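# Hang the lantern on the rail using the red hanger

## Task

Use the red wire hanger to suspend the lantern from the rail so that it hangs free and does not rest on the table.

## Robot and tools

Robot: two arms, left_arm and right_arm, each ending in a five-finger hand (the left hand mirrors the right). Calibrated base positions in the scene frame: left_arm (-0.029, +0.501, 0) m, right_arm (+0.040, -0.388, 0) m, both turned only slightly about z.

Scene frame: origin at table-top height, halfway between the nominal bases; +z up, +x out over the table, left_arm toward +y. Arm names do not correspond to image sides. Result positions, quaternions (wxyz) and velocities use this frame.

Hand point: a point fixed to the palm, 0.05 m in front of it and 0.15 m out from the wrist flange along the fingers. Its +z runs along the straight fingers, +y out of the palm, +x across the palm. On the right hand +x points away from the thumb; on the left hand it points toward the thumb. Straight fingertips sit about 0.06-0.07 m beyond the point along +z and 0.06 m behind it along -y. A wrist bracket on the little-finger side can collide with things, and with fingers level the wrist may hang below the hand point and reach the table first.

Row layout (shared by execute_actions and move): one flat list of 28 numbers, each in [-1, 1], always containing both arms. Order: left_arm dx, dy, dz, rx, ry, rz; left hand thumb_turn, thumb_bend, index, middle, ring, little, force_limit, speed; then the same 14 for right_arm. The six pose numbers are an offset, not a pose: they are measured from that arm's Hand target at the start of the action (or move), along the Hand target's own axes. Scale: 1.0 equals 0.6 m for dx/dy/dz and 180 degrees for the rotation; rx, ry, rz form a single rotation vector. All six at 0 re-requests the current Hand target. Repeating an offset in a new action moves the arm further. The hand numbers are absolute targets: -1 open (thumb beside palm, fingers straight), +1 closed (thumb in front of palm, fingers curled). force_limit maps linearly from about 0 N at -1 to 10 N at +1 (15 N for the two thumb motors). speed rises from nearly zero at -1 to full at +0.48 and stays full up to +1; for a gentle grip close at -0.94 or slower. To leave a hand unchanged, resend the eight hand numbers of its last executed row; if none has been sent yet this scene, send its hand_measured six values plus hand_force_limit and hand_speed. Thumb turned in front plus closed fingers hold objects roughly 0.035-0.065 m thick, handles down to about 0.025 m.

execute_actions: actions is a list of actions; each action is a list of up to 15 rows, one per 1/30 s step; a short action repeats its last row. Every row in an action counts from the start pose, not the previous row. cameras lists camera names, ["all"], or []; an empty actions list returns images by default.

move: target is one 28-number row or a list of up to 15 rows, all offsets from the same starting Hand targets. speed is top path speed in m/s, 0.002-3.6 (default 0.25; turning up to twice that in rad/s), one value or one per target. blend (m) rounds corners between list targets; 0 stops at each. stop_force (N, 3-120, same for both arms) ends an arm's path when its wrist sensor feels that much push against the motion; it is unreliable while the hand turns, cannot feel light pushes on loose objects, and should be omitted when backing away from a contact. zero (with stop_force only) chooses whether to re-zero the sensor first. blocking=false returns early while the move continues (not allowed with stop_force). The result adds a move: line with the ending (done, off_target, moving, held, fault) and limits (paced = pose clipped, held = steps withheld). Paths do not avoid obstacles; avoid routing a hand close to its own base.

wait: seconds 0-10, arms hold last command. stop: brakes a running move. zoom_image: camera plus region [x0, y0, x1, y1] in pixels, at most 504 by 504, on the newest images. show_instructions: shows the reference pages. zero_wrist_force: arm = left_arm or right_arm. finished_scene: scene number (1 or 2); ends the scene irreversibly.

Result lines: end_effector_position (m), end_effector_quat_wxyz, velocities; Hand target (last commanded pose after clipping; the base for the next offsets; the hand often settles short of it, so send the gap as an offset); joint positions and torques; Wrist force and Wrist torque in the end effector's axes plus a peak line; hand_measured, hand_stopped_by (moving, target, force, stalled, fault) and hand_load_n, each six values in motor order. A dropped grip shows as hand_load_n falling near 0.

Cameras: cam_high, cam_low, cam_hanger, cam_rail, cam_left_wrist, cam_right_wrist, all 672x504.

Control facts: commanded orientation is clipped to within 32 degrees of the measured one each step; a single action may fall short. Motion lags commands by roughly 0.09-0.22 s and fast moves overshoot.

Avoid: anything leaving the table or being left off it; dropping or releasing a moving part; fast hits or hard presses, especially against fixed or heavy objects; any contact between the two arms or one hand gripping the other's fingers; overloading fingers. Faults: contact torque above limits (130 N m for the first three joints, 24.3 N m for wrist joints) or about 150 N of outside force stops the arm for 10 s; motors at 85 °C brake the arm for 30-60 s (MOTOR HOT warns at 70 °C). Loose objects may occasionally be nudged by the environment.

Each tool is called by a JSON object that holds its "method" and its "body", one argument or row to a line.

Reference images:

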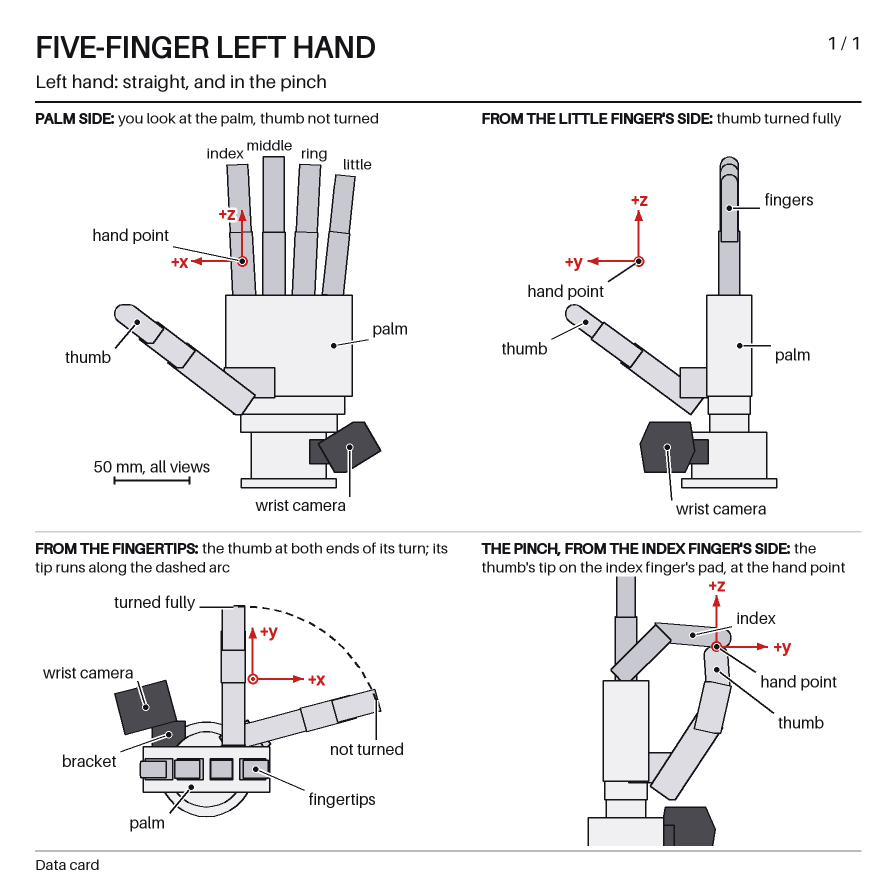

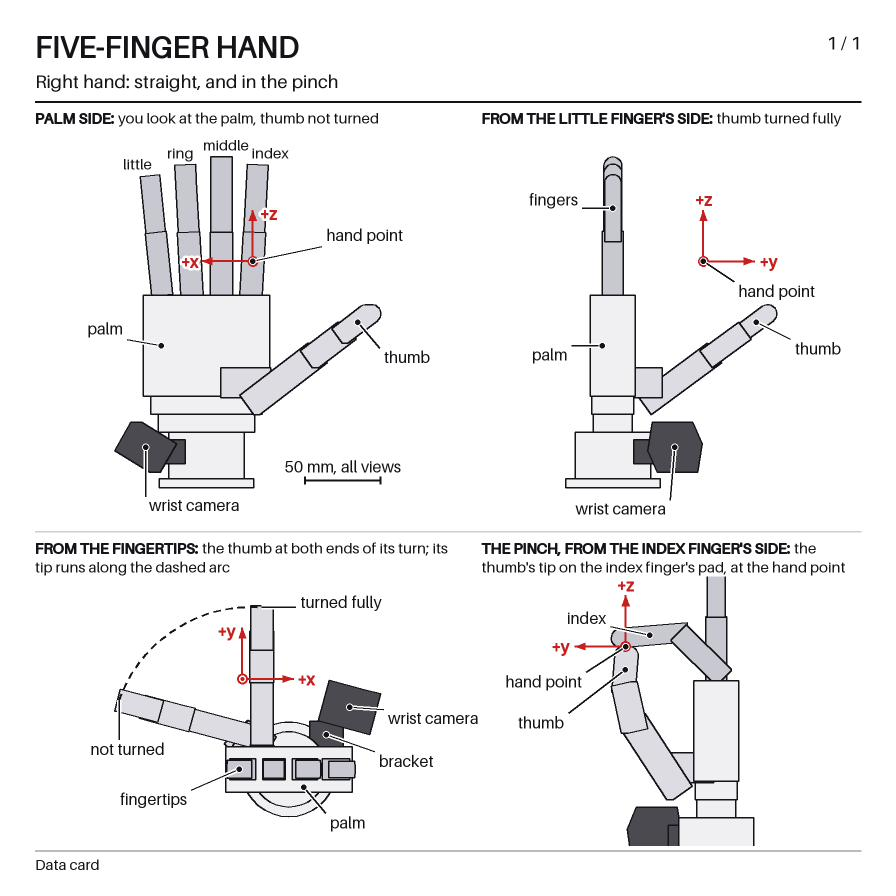

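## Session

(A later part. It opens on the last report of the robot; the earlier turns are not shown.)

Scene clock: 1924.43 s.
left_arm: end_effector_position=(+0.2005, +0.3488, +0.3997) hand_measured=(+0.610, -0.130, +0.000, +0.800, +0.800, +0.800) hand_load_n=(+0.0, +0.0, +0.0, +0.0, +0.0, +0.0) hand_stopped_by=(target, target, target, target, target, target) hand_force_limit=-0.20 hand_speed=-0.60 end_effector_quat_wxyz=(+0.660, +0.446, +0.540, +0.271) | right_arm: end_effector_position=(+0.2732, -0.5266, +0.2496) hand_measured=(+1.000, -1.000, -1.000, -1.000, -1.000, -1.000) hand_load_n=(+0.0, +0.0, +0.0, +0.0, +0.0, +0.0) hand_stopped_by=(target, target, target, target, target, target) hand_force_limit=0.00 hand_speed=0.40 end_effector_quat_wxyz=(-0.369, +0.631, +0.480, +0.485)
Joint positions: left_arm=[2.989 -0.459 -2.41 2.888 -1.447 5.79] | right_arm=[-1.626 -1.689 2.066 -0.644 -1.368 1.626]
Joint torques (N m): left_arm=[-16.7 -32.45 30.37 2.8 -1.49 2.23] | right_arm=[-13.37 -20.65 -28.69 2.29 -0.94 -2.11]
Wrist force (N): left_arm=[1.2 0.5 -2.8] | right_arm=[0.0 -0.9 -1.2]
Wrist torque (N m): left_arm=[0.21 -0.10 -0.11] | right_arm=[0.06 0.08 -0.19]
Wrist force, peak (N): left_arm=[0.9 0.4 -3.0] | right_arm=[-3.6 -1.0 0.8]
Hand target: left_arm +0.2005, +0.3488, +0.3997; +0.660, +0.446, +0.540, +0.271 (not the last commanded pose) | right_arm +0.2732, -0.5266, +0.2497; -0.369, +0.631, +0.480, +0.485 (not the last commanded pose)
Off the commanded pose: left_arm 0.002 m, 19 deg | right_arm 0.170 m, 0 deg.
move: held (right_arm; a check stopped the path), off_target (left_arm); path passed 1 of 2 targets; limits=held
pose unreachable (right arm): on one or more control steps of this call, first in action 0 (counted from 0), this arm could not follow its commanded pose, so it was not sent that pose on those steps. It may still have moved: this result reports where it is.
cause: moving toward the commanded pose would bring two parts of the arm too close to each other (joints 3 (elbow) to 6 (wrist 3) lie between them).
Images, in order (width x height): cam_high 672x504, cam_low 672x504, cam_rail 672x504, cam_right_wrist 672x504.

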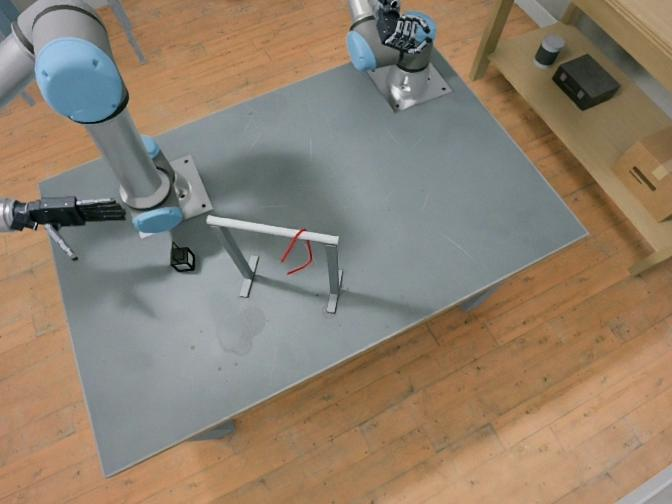

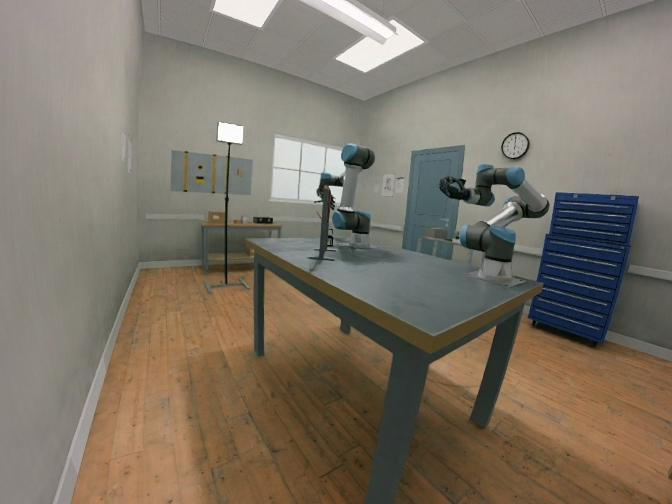

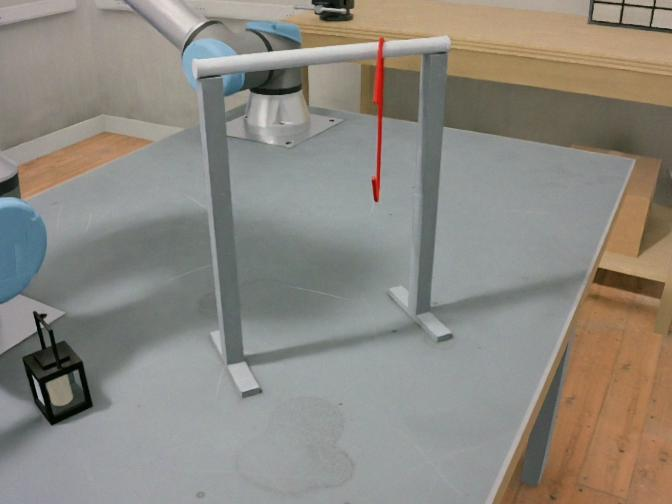

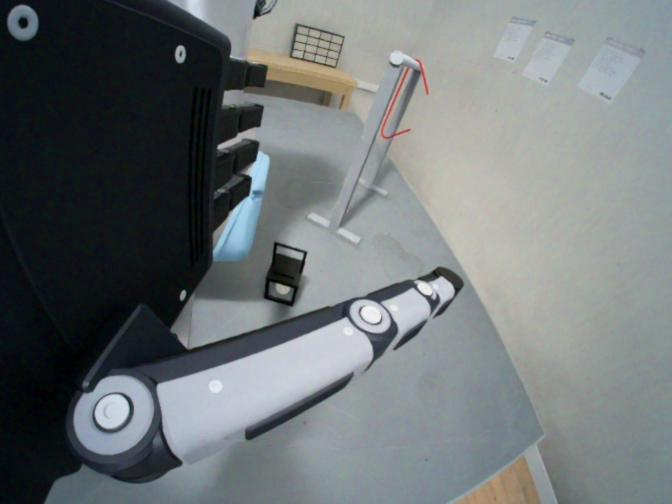

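{"method": "move", "body": {
  "target": [0,0,0,0,0,0,0.61,-0.13,0.0,0.8,0.8,0.8,-0.2,-0.6,0.4527,0.2968,0.2271,-0.317,-0.0376,-0.158,1,-1,-1,-1,-1,-1,0,0.4],
  "speed": 0.3,
  "cameras": []
}}

{"method": "move", "body": {
  "target": [0,0,0,0,0,0,0.61,-0.13,0.0,0.8,0.8,0.8,-0.2,-0.6,0,0,0,-0.346,0.061,0.7,0.85,-0.5,-0.4,-1,-1,-1,0,0.4],
  "speed": 0.5,
  "cameras": ["cam_high","cam_rail","cam_right_wrist"]
}}

Scene clock: 2038.80 s.
left_arm: end_effector_position=(+0.2005, +0.3488, +0.3997) hand_measured=(+0.610, -0.130, +0.000, +0.800, +0.800, +0.800) hand_load_n=(+0.0, +0.0, +0.0, +0.0, +0.0, +0.0) hand_stopped_by=(target, target, target, target, target, target) hand_force_limit=-0.20 hand_speed=-0.60 end_effector_quat_wxyz=(+0.660, +0.446, +0.540, +0.271) | right_arm: end_effector_position=(+0.4986, -0.3797, +0.4769) hand_measured=(+1.000, -1.000, -1.000, -1.000, -1.000, -1.000) hand_load_n=(+0.0, +0.0, +0.0, +0.0, +0.0, +0.0) hand_stopped_by=(target, target, target, target, target, target) hand_force_limit=0.00 hand_speed=0.40 end_effector_quat_wxyz=(+0.126, +0.623, +0.347, +0.689)
Joint positions: left_arm=[2.989 -0.459 -2.41 2.888 -1.447 5.79] | right_arm=[-0.773 -2.157 2.029 0.169 0.468 0.845]
Joint torques (N m): left_arm=[-15.82 -31.51 29.79 2.7 -1.37 2.42] | right_arm=[13.7 11.43 -31.78 0.94 1.49 -2.1]
Wrist force (N): left_arm=[0.9 0.2 -2.5] | right_arm=[-0.5 0.2 -0.5]
Wrist torque (N m): left_arm=[0.15 -0.06 -0.12] | right_arm=[0.08 0.09 0.01]
Wrist force, peak (N): left_arm=[0.6 0.2 -3.1] | right_arm=[-0.3 -1.2 -1.4]
Hand target: left_arm +0.2005, +0.3488, +0.3997; +0.660, +0.446, +0.540, +0.271 | right_arm +0.4986, -0.3796, +0.4769; +0.126, +0.623, +0.347, +0.689
Off the commanded pose: left_arm 0.000 m, 0 deg | right_arm 0.000 m, 0 deg.
move: done
No camera images: "cameras" was empty.

Scene clock: 2042.17 s.
left_arm: end_effector_position=(+0.2005, +0.3488, +0.3997) hand_measured=(+0.610, -0.130, +0.000, +0.800, +0.800, +0.800) hand_load_n=(+0.0, +0.0, +0.0, +0.0, +0.0, +0.0) hand_stopped_by=(target, target, target, target, target, target) hand_force_limit=-0.20 hand_speed=-0.60 end_effector_quat_wxyz=(+0.660, +0.446, +0.540, +0.271) | right_arm: end_effector_position=(+0.4986, -0.3796, +0.4769) hand_measured=(+0.850, -0.500, -0.400, -1.000, -1.000, -1.000) hand_load_n=(+0.0, +0.0, +0.0, +0.0, +0.0, +0.0) hand_stopped_by=(target, target, target, target, target, target) hand_force_limit=0.00 hand_speed=0.40 end_effector_quat_wxyz=(+0.304, -0.398, +0.687, -0.527)
Joint positions: left_arm=[2.989 -0.459 -2.41 2.888 -1.447 5.79] | right_arm=[-0.16 -1.846 1.524 0.602 1.917 3.237]
Joint torques (N m): left_arm=[-15.85 -32.09 30 2.75 -1.4 2.4] | right_arm=[-13.5 -1.77 -31.6 0.77 -0.85 2.31]
Wrist force (N): left_arm=[0.9 0.1 -2.7] | right_arm=[-1.3 -3.1 -1.8]
Wrist torque (N m): left_arm=[0.15 -0.06 -0.12] | right_arm=[-0.06 0.15 -0.56]
Wrist force, peak (N): left_arm=[1.1 0.3 -3.0] | right_arm=[-1.2 -3.3 -1.8]
Hand target: left_arm +0.2005, +0.3488, +0.3997; +0.660, +0.446, +0.540, +0.271 | right_arm +0.4986, -0.3796, +0.4769; +0.304, -0.398, +0.687, -0.527
Off the commanded pose: left_arm 0.000 m, 0 deg | right_arm 0.000 m, 0 deg.
move: done
Images, in order (width x height): cam_high 672x504, cam_rail 672x504, cam_right_wrist 672x504.

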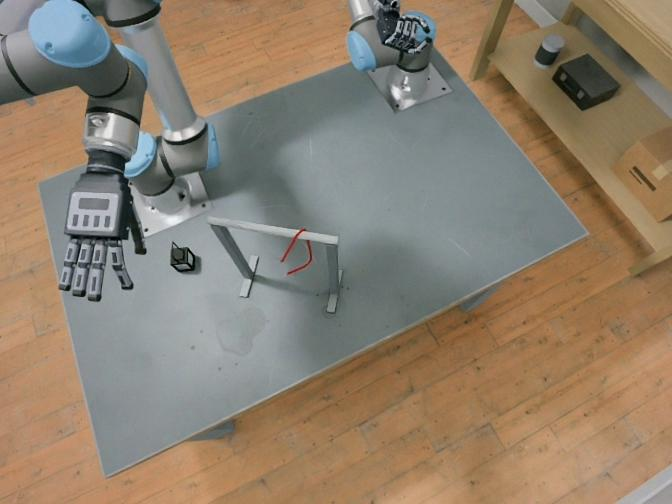

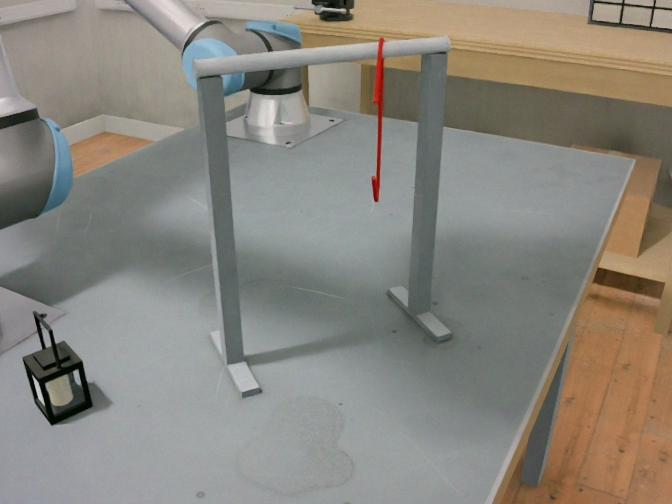

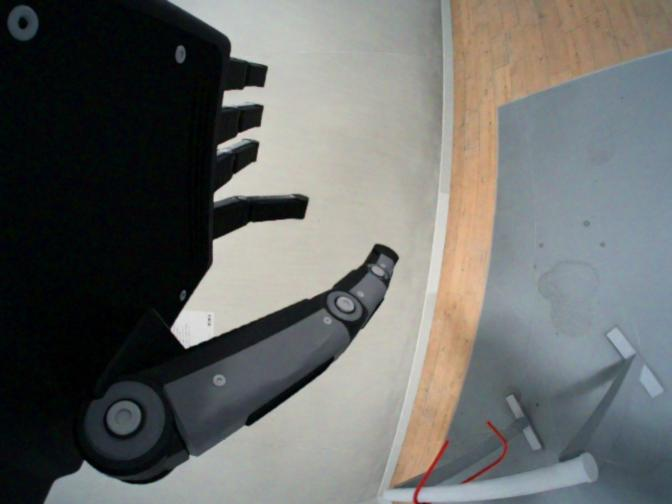

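{"method": "move", "body": {
  "target": [0,0,0,0,0,0,0.61,-0.13,0.0,0.8,0.8,0.8,-0.2,-0.6,0.05,-0.05,-0.12,0,0.349,0.0935,0.85,-0.5,-0.4,-1,-1,-1,0,0.4],
  "speed": 0.3,
  "cameras": ["cam_high","cam_rail","cam_low"]
}}

Scene clock: 2064.40 s.
left_arm: end_effector_position=(+0.2005, +0.3488, +0.3997) hand_measured=(+0.610, -0.130, +0.000, +0.800, +0.800, +0.800) hand_load_n=(+0.0, +0.0, +0.0, +0.0, +0.0, +0.0) hand_stopped_by=(target, target, target, target, target, target) hand_force_limit=-0.20 hand_speed=-0.60 end_effector_quat_wxyz=(+0.660, +0.446, +0.540, +0.271) | right_arm: end_effector_position=(+0.4638, -0.3766, +0.5045) hand_measured=(+0.850, -0.500, -0.400, -1.000, -1.000, -1.000) hand_load_n=(+0.0, +0.0, -0.5, -0.5, +0.0, +0.0) hand_stopped_by=(target, target, target, target, target, target) hand_force_limit=0.00 hand_speed=0.40 end_effector_quat_wxyz=(+0.152, -0.192, +0.758, -0.605)
Joint positions: left_arm=[2.989 -0.459 -2.41 2.888 -1.447 5.79] | right_arm=[0.22 -1.547 1.267 0.973 2.786 3.803]
Joint torques (N m): left_arm=[-15.39 -33.15 30.04 2.79 -1.54 2.34] | right_arm=[-12.9 -28.11 -5.89 0.03 -0.07 -2.04]
Wrist force (N): left_arm=[0.8 0.2 -2.6] | right_arm=[-1.4 -3.3 -1.7]
Wrist torque (N m): left_arm=[0.14 -0.04 -0.12] | right_arm=[-0.09 0.15 -0.48]
Wrist force, peak (N): left_arm=[1.0 0.3 -3.0] | right_arm=[-1.8 -3.4 -2.0]
Hand target: left_arm +0.2005, +0.3488, +0.3997; +0.660, +0.446, +0.540, +0.271 | right_arm +0.4638, -0.3766, +0.5045; +0.153, -0.192, +0.758, -0.605 (not the last commanded pose)
Off the commanded pose: left_arm 0.000 m, 0 deg | right_arm 0.039 m, 33 deg.
move: held (right_arm; a check stopped the path); limits=held
pose unreachable (right arm): on one or more control steps of this call, first in action 0 (counted from 0), this arm could not follow its commanded pose, so it was not sent that pose on those steps. It may still have moved: this result reports where it is.
cause: moving toward the commanded pose would bring two parts of the arm too close to each other (joints 4 (wrist 1) to 6 (wrist 3) lie between them).
Images, in order (width x height): cam_high 672x504, cam_low 672x504, cam_rail 672x504.

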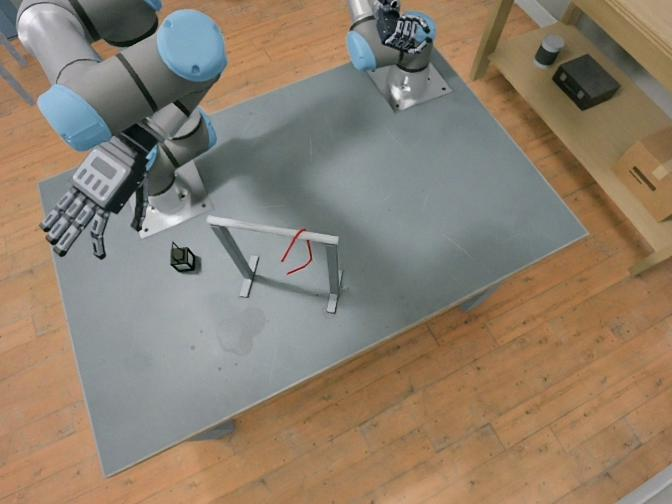

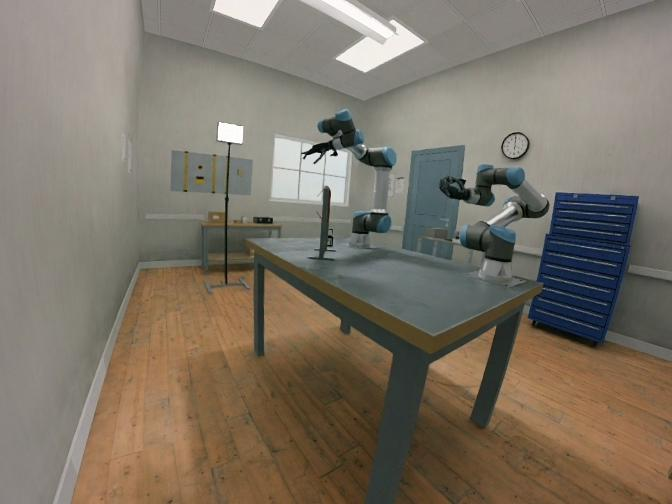

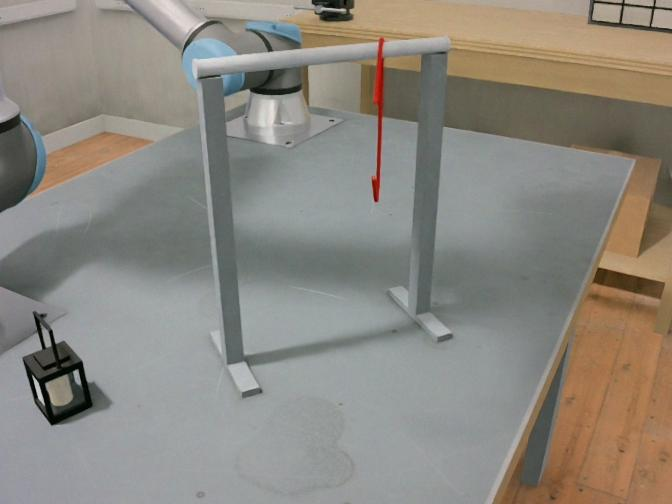

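{"method": "move", "body": {
  "target": [0,0,0,0,0,0,0.61,-0.13,0.0,0.8,0.8,0.8,-0.2,-0.6,-0.1172,0.093,0.5297,0.0695,-0.1748,-0.0194,1,-1,-1,-1,-1,-1,0,0.4],
  "speed": 0.35,
  "cameras": []
}}

{"method": "move", "body": {
  "target": [
    [0,0,0,0,0,0,0.61,-0.13,0.0,0.8,0.8,0.8,-0.2,-0.6,-0.3417,0,-0.178,0,-0.3056,0,1,-1,-1,-1,-1,-1,0,0.4],
    [0,0,0,0,0,0,0.61,-0.13,0.0,0.8,0.8,0.8,-0.2,-0.6,-0.4033,0,-0.4715,0,-0.6111,0,1,-1,-1,-1,-1,-1,0,0.4]
  ],
  "speed": 0.35,
  "blend": 0.03,
  "cameras": ["cam_high","cam_rail"]
}}

Scene clock: 2153.00 s.
left_arm: end_effector_position=(+0.2005, +0.3488, +0.3997) hand_measured=(+0.610, -0.130, +0.000, +0.800, +0.800, +0.800) hand_load_n=(+0.0, +0.0, -0.5, -0.5, +0.0, +0.0) hand_stopped_by=(target, target, target, target, target, target) hand_force_limit=-0.20 hand_speed=-0.60 end_effector_quat_wxyz=(+0.660, +0.446, +0.540, +0.271) | right_arm: end_effector_position=(+0.6668, -0.6049, +0.3793) hand_measured=(+1.000, -1.000, -1.000, -1.000, -1.000, -1.000) hand_load_n=(+0.0, +0.0, +0.0, -0.5, +0.0, +0.0) hand_stopped_by=(target, target, target, target, target, target) hand_force_limit=0.00 hand_speed=0.40 end_effector_quat_wxyz=(+0.353, -0.353, +0.613, -0.612)
Joint positions: left_arm=[2.989 -0.459 -2.41 2.888 -1.447 5.79] | right_arm=[-0.617 -1.569 1.692 -0.123 1.475 3.142]
Joint torques (N m): left_arm=[-15.11 -32.63 30.03 2.92 -1.57 2.34] | right_arm=[-12.78 -15.85 -10.15 -2.61 -0.83 2.26]
Wrist force (N): left_arm=[0.8 0.0 -2.7] | right_arm=[-1.3 -3.0 -1.5]
Wrist torque (N m): left_arm=[0.13 -0.05 -0.11] | right_arm=[-0.06 0.07 -0.57]
Wrist force, peak (N): left_arm=[0.7 0.4 -3.1] | right_arm=[-1.2 -3.6 -2.8]
Hand target: left_arm +0.2005, +0.3488, +0.3997; +0.660, +0.446, +0.540, +0.271 | right_arm +0.6669, -0.6049, +0.3793; +0.353, -0.353, +0.613, -0.612
Off the commanded pose: left_arm 0.000 m, 0 deg | right_arm 0.000 m, 0 deg.
move: done
No camera images: "cameras" was empty.

Scene clock: 2156.50 s.
left_arm: end_effector_position=(+0.2005, +0.3488, +0.3997) hand_measured=(+0.610, -0.130, +0.000, +0.800, +0.800, +0.800) hand_load_n=(+0.0, +0.0, +0.0, +0.0, +0.0, +0.0) hand_stopped_by=(target, target, target, target, target, target) hand_force_limit=-0.20 hand_speed=-0.60 end_effector_quat_wxyz=(+0.660, +0.446, +0.540, +0.271) | right_arm: end_effector_position=(+0.5432, -0.2539, +0.3796) hand_measured=(+1.000, -1.000, -1.000, -1.000, -1.000, -1.000) hand_load_n=(+0.0, +0.0, +0.0, -0.5, +0.0, +0.0) hand_stopped_by=(target, target, target, target, target, target) hand_force_limit=0.00 hand_speed=0.40 end_effector_quat_wxyz=(+0.705, -0.704, +0.062, -0.062) end_effector_velocity=(-0.001, +0.001, +0.000) end_effector_angular_velocity=(+0.000, -0.001, +0.007)
Joint positions: left_arm=[2.989 -0.459 -2.41 2.888 -1.447 5.79] | right_arm=[-0.5 -1.344 1.439 -0.094 -0.328 3.141]
Joint velocities: left_arm=[within noise] | right_arm=[0.002 0.001 -0.002 0.003 -0.005 -0.003]
Joint torques (N m): left_arm=[-14.83 -32.86 29.83 2.85 -1.45 2.25] | right_arm=[14.61 -25.42 -30.81 2.15 -0.96 -1.96]
Wrist force (N): left_arm=[0.9 -0.1 -2.5] | right_arm=[-1.1 -3.0 -1.2]
Wrist torque (N m): left_arm=[0.09 -0.05 -0.11] | right_arm=[-0.09 0.04 -0.46]
Wrist force, peak (N): left_arm=[1.1 0.5 -3.0] | right_arm=[-1.0 -3.5 -1.6]
Hand target: left_arm +0.2005, +0.3488, +0.3997; +0.660, +0.446, +0.540, +0.271 | right_arm +0.5431, -0.2538, +0.3795; +0.705, -0.704, +0.062, -0.062
Off the commanded pose: left_arm 0.000 m, 0 deg | right_arm 0.000 m, 0 deg.
move: done
Images, in order (width x height): cam_high 672x504, cam_rail 672x504.

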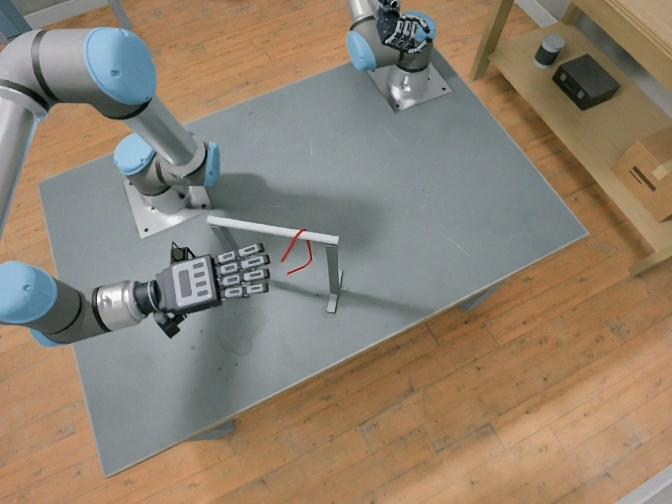

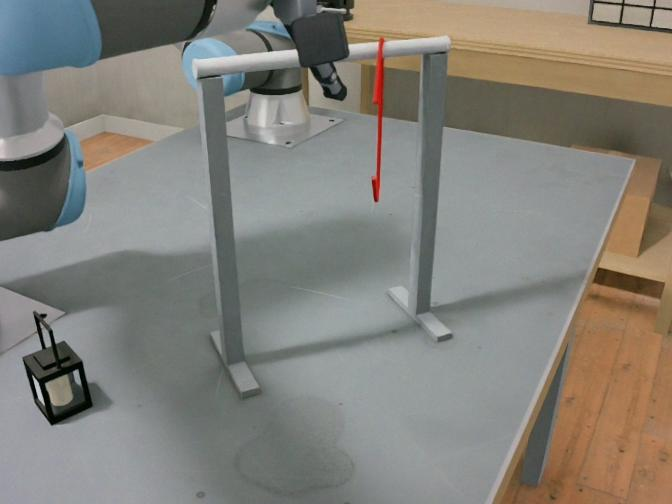

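{"method": "move", "body": {
  "target": [
    [0,0,0,0,0,0,0.61,-0.13,0.0,0.8,0.8,0.8,-0.2,-0.6,-0.1033,0,-0.0673,0,-0.2222,0,1,-1,-1,-1,-1,-1,0,0.4],
    [0,0,0,0,0,0,0.61,-0.13,0.0,0.8,0.8,0.8,-0.2,-0.6,-0.1547,0,-0.3133,0,-0.4694,0,1,-1,-1,-1,-1,-1,0,0.4]
  ],
  "speed": 0.35,
  "blend": 0.03,
  "cameras": []
}}

{"method": "move", "body": {
  "target": [0,0,0,0,0,0,0.61,-0.13,0.0,0.8,0.8,0.8,-0.2,-0.6,0,0.4667,0.0243,-0.0655,-0.0656,-0.497,1,-1,-1,-1,-1,-1,0,0.4],
  "speed": 0.3,
  "cameras": ["cam_high","cam_rail","cam_right_wrist"]
}}

Scene clock: 2174.03 s.
left_arm: end_effector_position=(+0.2005, +0.3488, +0.3997) hand_measured=(+0.610, -0.130, +0.000, +0.800, +0.800, +0.800) hand_load_n=(+0.0, +0.0, +0.0, +0.0, +0.0, +0.0) hand_stopped_by=(target, target, target, target, target, target) hand_force_limit=-0.20 hand_speed=-0.60 end_effector_quat_wxyz=(+0.660, +0.446, +0.540, +0.271) | right_arm: end_effector_position=(+0.4190, -0.4227, +0.3795) hand_measured=(+1.000, -1.000, -1.000, -1.000, -1.000, -1.000) hand_load_n=(+0.0, +0.0, +0.0, +0.0, +0.0, +0.0) hand_stopped_by=(target, target, target, target, target, target) hand_force_limit=0.00 hand_speed=0.40 end_effector_quat_wxyz=(+0.563, -0.563, -0.428, +0.428)
Joint positions: left_arm=[2.989 -0.459 -2.41 2.888 -1.447 5.79] | right_arm=[-0.323 -1.009 0.965 0.044 -1.626 3.141]
Joint torques (N m): left_arm=[-15.72 -31.92 30.11 2.57 -1.49 2.28] | right_arm=[14.47 -52.76 -5.83 0.24 -0.98 -2.05]
Wrist force (N): left_arm=[0.9 0.4 -2.6] | right_arm=[-1.0 -3.4 -1.3]
Wrist torque (N m): left_arm=[0.16 -0.07 -0.12] | right_arm=[-0.14 0.04 -0.47]
Wrist force, peak (N): left_arm=[0.7 0.5 -3.1] | right_arm=[-1.3 -3.5 -1.6]
Hand target: left_arm +0.2005, +0.3488, +0.3997; +0.660, +0.446, +0.540, +0.271 | right_arm +0.4190, -0.4227, +0.3795; +0.563, -0.563, -0.428, +0.428
Off the commanded pose: left_arm 0.000 m, 0 deg | right_arm 0.000 m, 0 deg.
move: done
No camera images: "cameras" was empty.

Scene clock: 2177.50 s.
left_arm: end_effector_position=(+0.2005, +0.3488, +0.3997) hand_measured=(+0.610, -0.130, +0.000, +0.800, +0.800, +0.800) hand_load_n=(+0.0, +0.0, +0.0, +0.0, +0.0, +0.0) hand_stopped_by=(target, target, target, target, target, target) hand_force_limit=-0.20 hand_speed=-0.60 end_effector_quat_wxyz=(+0.660, +0.446, +0.540, +0.271) | right_arm: end_effector_position=(+0.4049, -0.4187, +0.0995) hand_measured=(+1.000, -1.000, -1.000, -1.000, -1.000, -1.000) hand_load_n=(+0.0, +0.0, +0.0, +0.0, +0.0, +0.0) hand_stopped_by=(target, target, target, target, target, target) hand_force_limit=0.00 hand_speed=0.40 end_effector_quat_wxyz=(-0.603, +0.107, +0.786, +0.083)
Joint positions: left_arm=[2.989 -0.459 -2.41 2.888 -1.447 5.79] | right_arm=[-0.481 -0.991 1.611 -0.888 -1.777 1.514]
Joint torques (N m): left_arm=[-15.1 -32.37 30.19 2.72 -1.55 2.56] | right_arm=[-12.84 -35.54 -2.33 -0.2 1.38 -1.98]
Wrist force (N): left_arm=[0.8 -0.1 -2.7] | right_arm=[-0.2 -1.0 -1.1]
Wrist torque (N m): left_arm=[0.11 -0.05 -0.12] | right_arm=[0.04 0.13 -0.13]
Wrist force, peak (N): left_arm=[1.0 0.1 -2.9] | right_arm=[-1.1 -3.8 -1.2]
Hand target: left_arm +0.2005, +0.3488, +0.3997; +0.660, +0.446, +0.540, +0.271 | right_arm +0.4049, -0.4187, +0.0994; -0.603, +0.107, +0.786, +0.083
Off the commanded pose: left_arm 0.000 m, 0 deg | right_arm 0.000 m, 0 deg.
move: done
Images, in order (width x height): cam_high 672x504, cam_rail 672x504, cam_right_wrist 672x504.

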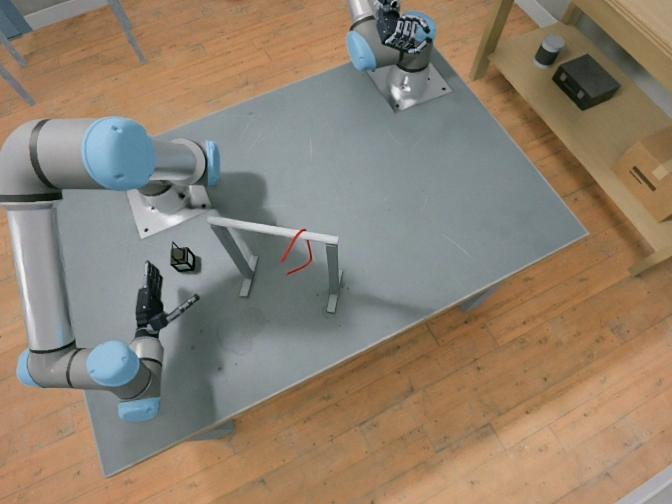

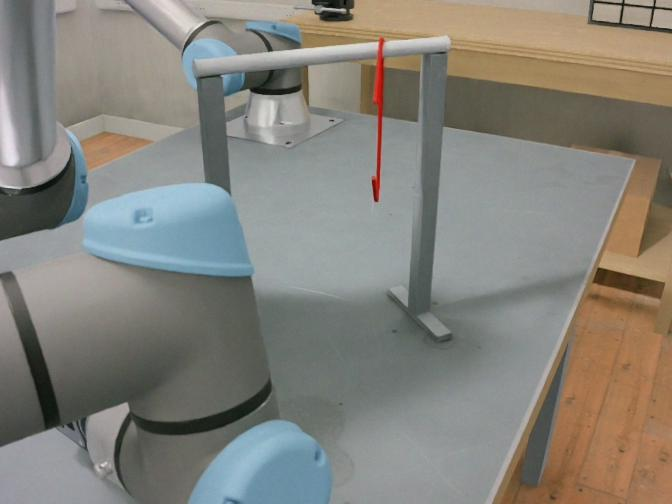

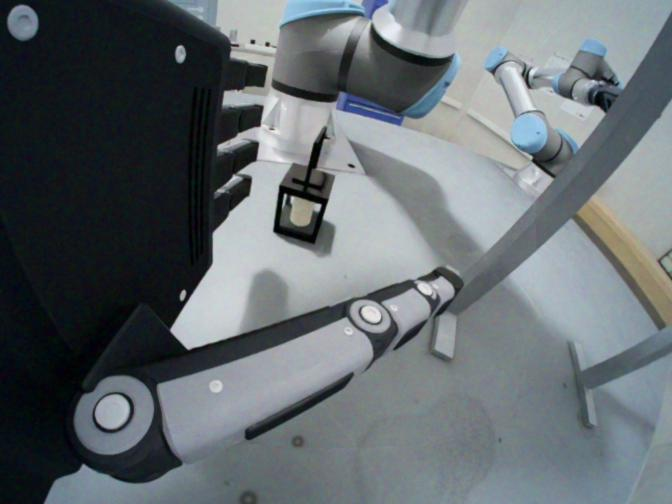

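{"method": "zoom_image", "body": {
  "camera": "cam_high",
  "region": [110, 220, 230, 360]
}}

{"method": "zoom_image", "body": {
  "camera": "cam_right_wrist",
  "region": [200, 100, 420, 320]
}}

Scaled by 3.600 from the camera's 672x504 image, which has a finer 960x720 frame.

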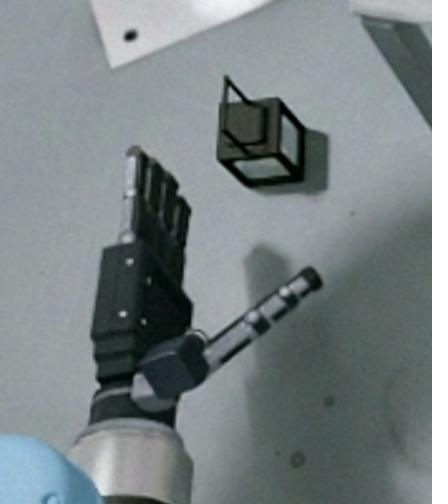

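Scaled by 2.291 from the camera's 672x504 image, which has a finer 960x720 frame.

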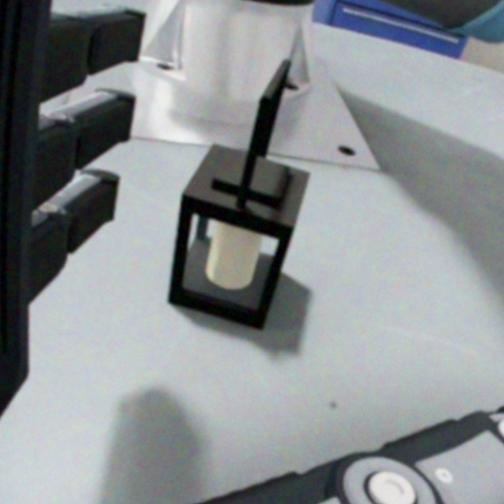

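{"method": "move", "body": {
  "target": [
    [0,0,0,0,0,0,0.61,-0.13,0.0,0.8,0.8,0.8,-0.2,-0.6,-0.111,-0.0257,0.0332,0,0,0,1,-1,-1,-1,-1,-1,0,0.4],
    [0,0,0,0,0,0,0.61,-0.13,0.0,0.8,0.8,0.8,-0.2,-0.6,-0.095,-0.026,0.1,0,0,0,1,-1,-1,-1,-1,-1,0,0.4]
  ],
  "speed": 0.12,
  "stop_force": 6,
  "cameras": ["cam_high","cam_right_wrist"]
}}

{"method": "zoom_image", "body": {
  "camera": "cam_high",
  "region": [110, 220, 230, 340]
}}

{"method": "zoom_image", "body": {
  "camera": "cam_right_wrist",
  "region": [200, 60, 460, 320]
}}

Scene clock: 2212.47 s.
left_arm: end_effector_position=(+0.2005, +0.3488, +0.3997) hand_measured=(+0.610, -0.130, +0.000, +0.800, +0.800, +0.800) hand_load_n=(+0.0, +0.0, +0.0, +0.0, +0.0, +0.0) hand_stopped_by=(target, target, target, target, target, target) hand_force_limit=-0.20 hand_speed=-0.60 end_effector_quat_wxyz=(+0.660, +0.446, +0.540, +0.271) | right_arm: end_effector_position=(+0.3591, -0.4221, +0.0288) hand_measured=(+1.000, -1.000, -1.000, -1.000, -1.000, -1.000) hand_load_n=(+0.5, -0.5, +0.0, +0.0, +0.0, +0.0) hand_stopped_by=(target, target, target, target, target, target) hand_force_limit=0.00 hand_speed=0.40 end_effector_quat_wxyz=(-0.603, +0.107, +0.786, +0.083)
Joint positions: left_arm=[2.989 -0.459 -2.41 2.888 -1.447 5.79] | right_arm=[-0.526 -0.958 1.794 -1.106 -1.82 1.501]
Joint torques (N m): left_arm=[-15.55 -31.94 30.03 2.58 -1.62 2.73] | right_arm=[-13.12 -47.66 -0.01 -0.43 -1.06 -2.15]
Wrist force (N): left_arm=[0.6 0.2 -2.8] | right_arm=[-0.2 -1.0 -1.1]
Wrist torque (N m): left_arm=[0.15 -0.02 -0.14] | right_arm=[0.05 0.13 -0.13]
Wrist force, peak (N): left_arm=[1.0 0.3 -3.2] | right_arm=[-0.4 -1.2 -1.6]
Hand target: left_arm +0.2005, +0.3488, +0.3997; +0.660, +0.446, +0.540, +0.271 | right_arm +0.3591, -0.4221, +0.0288; -0.603, +0.107, +0.786, +0.083
Off the commanded pose: left_arm 0.000 m, 0 deg | right_arm 0.000 m, 0 deg.
move: done
Images, in order (width x height): cam_high 672x504, cam_right_wrist 672x504.

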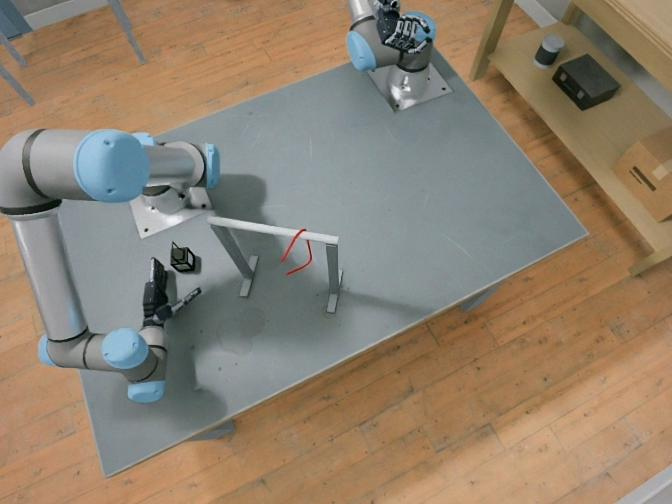

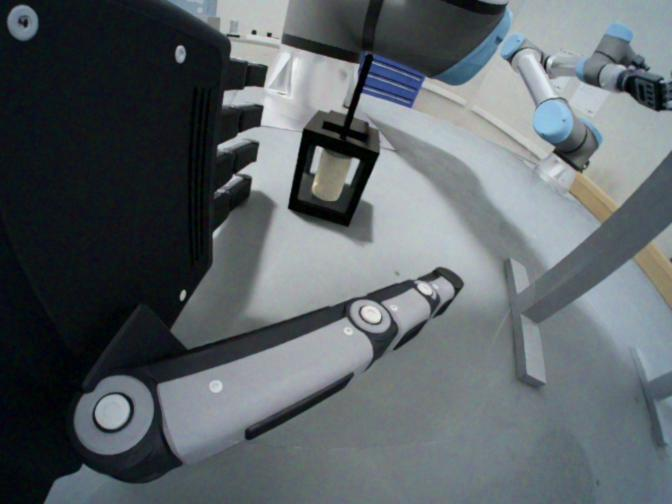

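Scaled by 4.200 from the camera's 672x504 image, which has a finer 960x720 frame.

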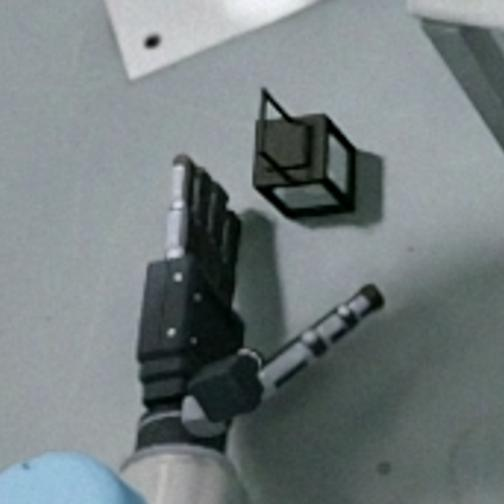

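Scaled by 1.938 from the camera's 672x504 image, which has a finer 960x720 frame.

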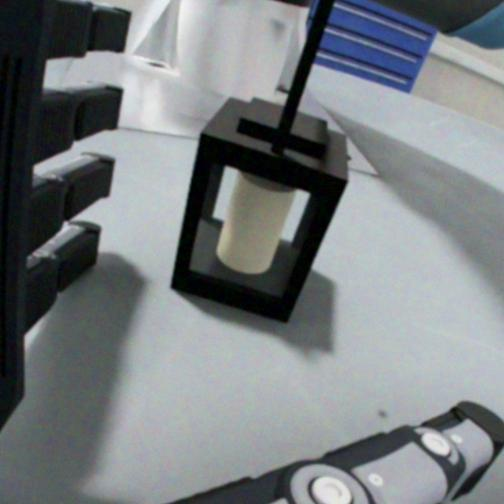

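{"method": "move", "body": {
  "target": [0,0,0,0,0,0,0.61,-0.13,0.0,0.8,0.8,0.8,-0.2,-0.6,0.0305,-0.0003,0.1098,0,0,0,1,-1,-1,-1,-1,-1,0,0.4],
  "speed": 0.06,
  "stop_force": 4,
  "cameras": ["cam_high","cam_right_wrist"]
}}

{"method": "zoom_image", "body": {
  "camera": "cam_high",
  "region": [110, 220, 230, 340]
}}

{"method": "zoom_image", "body": {
  "camera": "cam_right_wrist",
  "region": [200, 60, 500, 320]
}}

Scene clock: 2221.53 s.
left_arm: end_effector_position=(+0.2005, +0.3488, +0.3997) hand_measured=(+0.610, -0.130, +0.000, +0.800, +0.800, +0.800) hand_load_n=(+0.0, +0.0, +0.0, +0.0, +0.0, +0.0) hand_stopped_by=(target, target, target, target, target, target) hand_force_limit=-0.20 hand_speed=-0.60 end_effector_quat_wxyz=(+0.660, +0.446, +0.540, +0.271) | right_arm: end_effector_position=(+0.2932, -0.4039, +0.0294) hand_measured=(+1.000, -1.000, -1.000, -1.000, -1.000, -1.000) hand_load_n=(+0.0, +0.0, +0.0, +0.0, +0.0, +0.0) hand_stopped_by=(target, target, target, target, target, target) hand_force_limit=0.00 hand_speed=0.40 end_effector_quat_wxyz=(-0.603, +0.107, +0.786, +0.083)
Joint positions: left_arm=[2.989 -0.459 -2.41 2.888 -1.447 5.79] | right_arm=[-0.564 -1.071 2.007 -1.209 -1.857 1.491]
Joint torques (N m): left_arm=[-16.07 -32.73 30.46 2.82 -1.57 2.44] | right_arm=[-12.84 -41.9 1.79 -0.34 -1.13 -2.22]
Wrist force (N): left_arm=[0.8 0.0 -2.7] | right_arm=[-0.1 -1.2 -0.9]
Wrist torque (N m): left_arm=[0.12 -0.06 -0.12] | right_arm=[-0.01 0.09 -0.13]
Wrist force, peak (N): left_arm=[0.7 0.3 -3.3] | right_arm=[0.0 -1.0 -1.6]
Hand target: left_arm +0.2005, +0.3488, +0.3997; +0.660, +0.446, +0.540, +0.271 | right_arm +0.2932, -0.4039, +0.0294; -0.603, +0.107, +0.786, +0.083
Off the commanded pose: left_arm 0.000 m, 0 deg | right_arm 0.000 m, 0 deg.
move: done
Images, in order (width x height): cam_high 672x504, cam_right_wrist 672x504.

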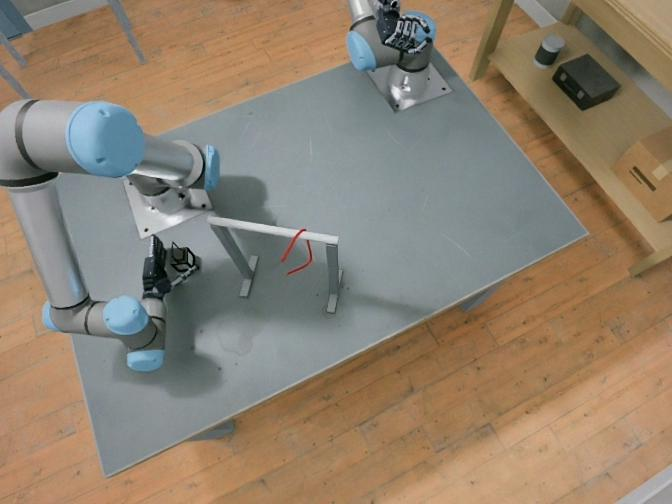

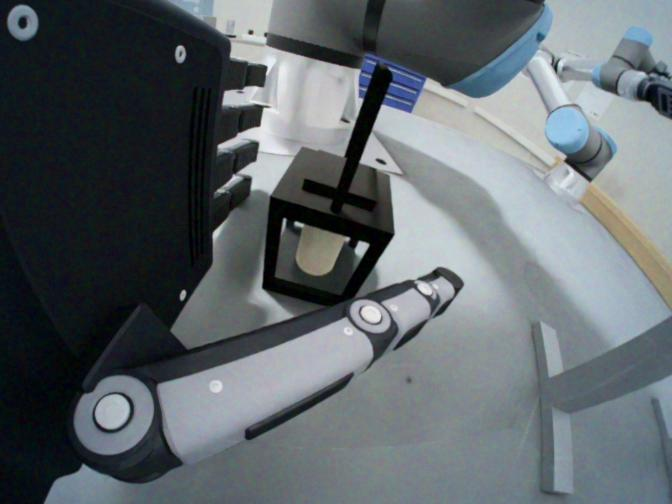

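Scaled by 4.200 from the camera's 672x504 image, which has a finer 960x720 frame.

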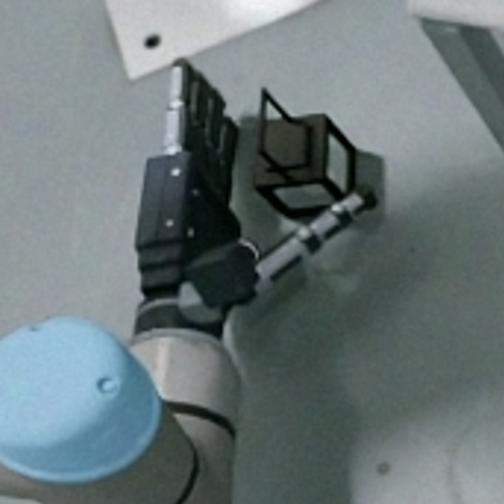

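Scaled by 1.680 from the camera's 672x504 image, which has a finer 960x720 frame.

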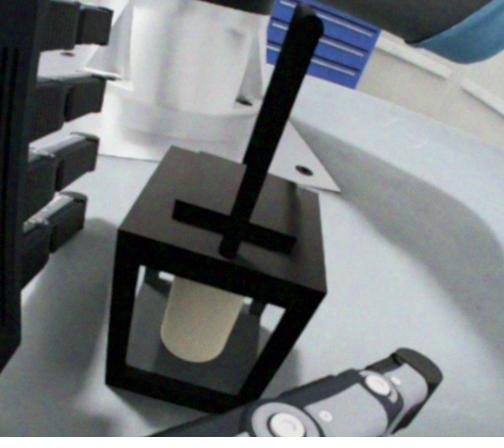

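{"method": "move", "body": {
  "target": [0,0,0,0,0,0,0.61,-0.13,0.0,0.8,0.8,0.8,-0.2,-0.6,0,0.0167,-0.005,0,0,0,1,-1,-1,-1,-1,-1,0,0.4],
  "speed": 0.03,
  "stop_force": 3,
  "cameras": []
}}

{"method": "move", "body": {
  "target": [0,0,0,0,0,0,0.61,-0.13,0.0,0.8,0.8,0.8,-0.2,-0.6,0,0,0,0,0,0,1,0.4,-1,-1,-1,-1,0.1,-0.6],
  "speed": 0.03,
  "cameras": ["cam_high","cam_right_wrist","cam_rail"]
}}

{"method": "zoom_image", "body": {
  "camera": "cam_high",
  "region": [110, 220, 230, 340]
}}

Scene clock: 2244.77 s.
left_arm: end_effector_position=(+0.2005, +0.3488, +0.3997) hand_measured=(+0.610, -0.130, +0.000, +0.800, +0.800, +0.800) hand_load_n=(+0.0, +0.0, +0.0, +0.0, +0.0, +0.0) hand_stopped_by=(target, target, target, target, target, target) hand_force_limit=-0.20 hand_speed=-0.60 end_effector_quat_wxyz=(+0.660, +0.446, +0.540, +0.271) | right_arm: end_effector_position=(+0.2987, -0.3951, +0.0302) hand_measured=(+1.000, -1.000, -1.000, -1.000, -1.000, -1.000) hand_load_n=(+0.5, +0.0, +0.0, +0.0, +0.0, +0.0) hand_stopped_by=(target, target, target, target, target, target) hand_force_limit=0.00 hand_speed=0.40 end_effector_quat_wxyz=(-0.603, +0.107, +0.786, +0.083)
Joint positions: left_arm=[2.989 -0.459 -2.41 2.888 -1.447 5.79] | right_arm=[-0.542 -1.068 1.997 -1.201 -1.835 1.497]
Joint torques (N m): left_arm=[-15.83 -33.1 29.78 2.89 -1.61 2.4] | right_arm=[14.45 -27.54 -22.5 2.36 1.29 2.25]
Wrist force (N): left_arm=[0.9 0.0 -2.7] | right_arm=[0.0 -1.0 -1.3]
Wrist torque (N m): left_arm=[0.12 -0.06 -0.11] | right_arm=[0.05 0.08 -0.22]
Wrist force, peak (N): left_arm=[0.6 0.0 -3.2] | right_arm=[-0.1 -1.2 -1.3]
Hand target: left_arm +0.2005, +0.3488, +0.3997; +0.660, +0.446, +0.540, +0.271 | right_arm +0.2987, -0.3951, +0.0302; -0.603, +0.107, +0.786, +0.083
Off the commanded pose: left_arm 0.000 m, 0 deg | right_arm 0.000 m, 0 deg.
move: done
No camera images: "cameras" was empty.

Scene clock: 2246.93 s.
left_arm: end_effector_position=(+0.2005, +0.3488, +0.3997) hand_measured=(+0.610, -0.130, +0.000, +0.800, +0.800, +0.800) hand_load_n=(+0.0, +0.0, +0.0, +0.0, +0.0, +0.0) hand_stopped_by=(target, target, target, target, target, target) hand_force_limit=-0.20 hand_speed=-0.60 end_effector_quat_wxyz=(+0.660, +0.446, +0.540, +0.271) | right_arm: end_effector_position=(+0.2987, -0.3951, +0.0302) hand_measured=(+1.000, +0.074, -1.000, -1.000, -1.000, -1.000) hand_load_n=(+1.5, +9.0, +0.5, +0.5, +0.0, +0.0) hand_stopped_by=(target, force, target, target, target, target) hand_force_limit=0.10 hand_speed=-0.60 end_effector_quat_wxyz=(-0.603, +0.107, +0.786, +0.083)
Joint positions: left_arm=[2.989 -0.459 -2.41 2.888 -1.447 5.79] | right_arm=[-0.542 -1.068 1.997 -1.201 -1.835 1.497]
Joint torques (N m): left_arm=[-16.17 -31.48 30.1 2.91 -1.56 2.29] | right_arm=[14.35 -28.65 -19.99 1.79 0.5 2.2]
Wrist force (N): left_arm=[0.6 -0.2 -2.7] | right_arm=[0.4 -1.0 -1.3]
Wrist torque (N m): left_arm=[0.10 -0.02 -0.13] | right_arm=[0.02 0.09 -0.18]
Wrist force, peak (N): left_arm=[1.0 0.4 -3.0] | right_arm=[0.6 -0.9 -1.5]
Hand target: left_arm +0.2005, +0.3488, +0.3997; +0.660, +0.446, +0.540, +0.271 | right_arm +0.2987, -0.3951, +0.0302; -0.603, +0.107, +0.786, +0.083
Off the commanded pose: left_arm 0.000 m, 0 deg | right_arm 0.000 m, 0 deg.
move: done
Images, in order (width x height): cam_high 672x504, cam_rail 672x504, cam_right_wrist 672x504.

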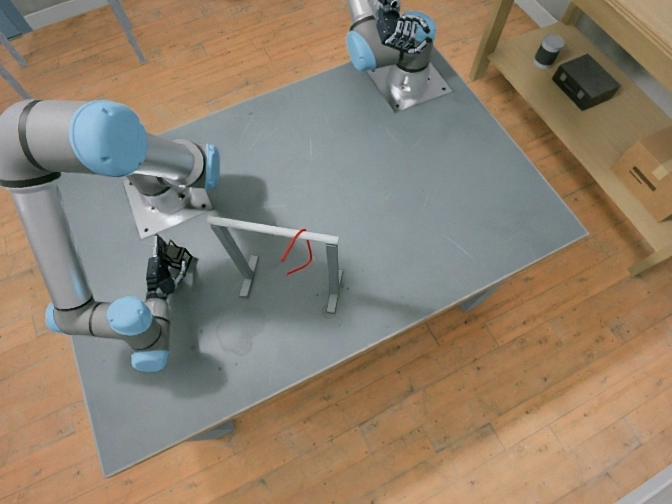

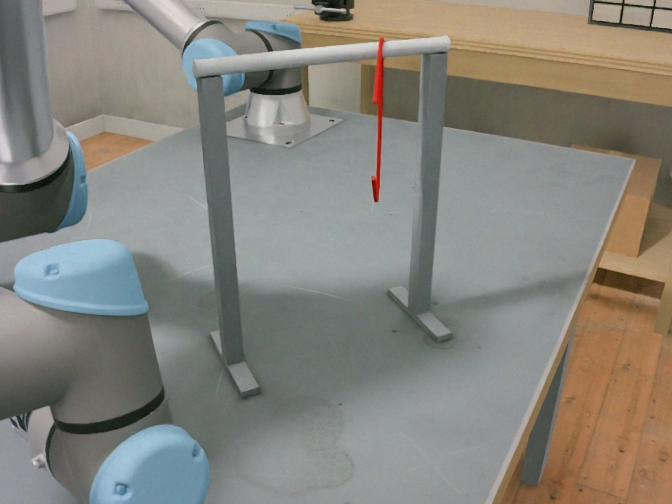

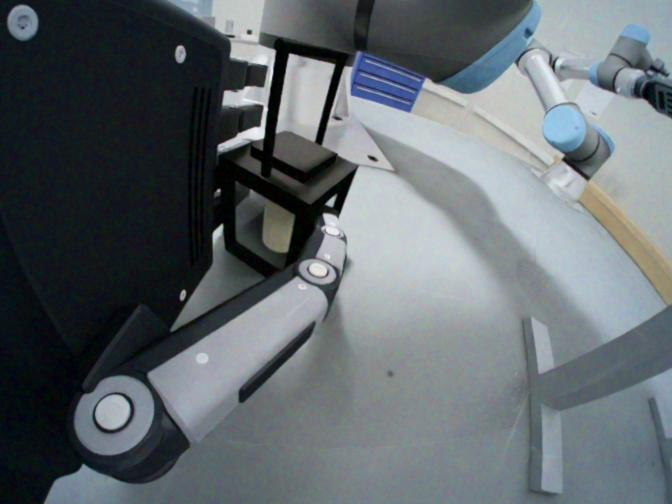

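Scaled by 4.200 from the camera's 672x504 image, which has a finer 960x720 frame.

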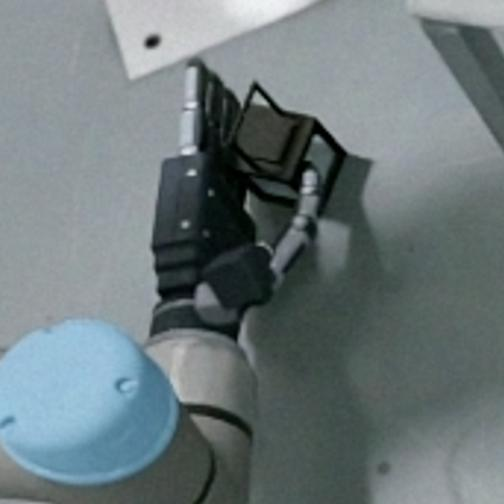

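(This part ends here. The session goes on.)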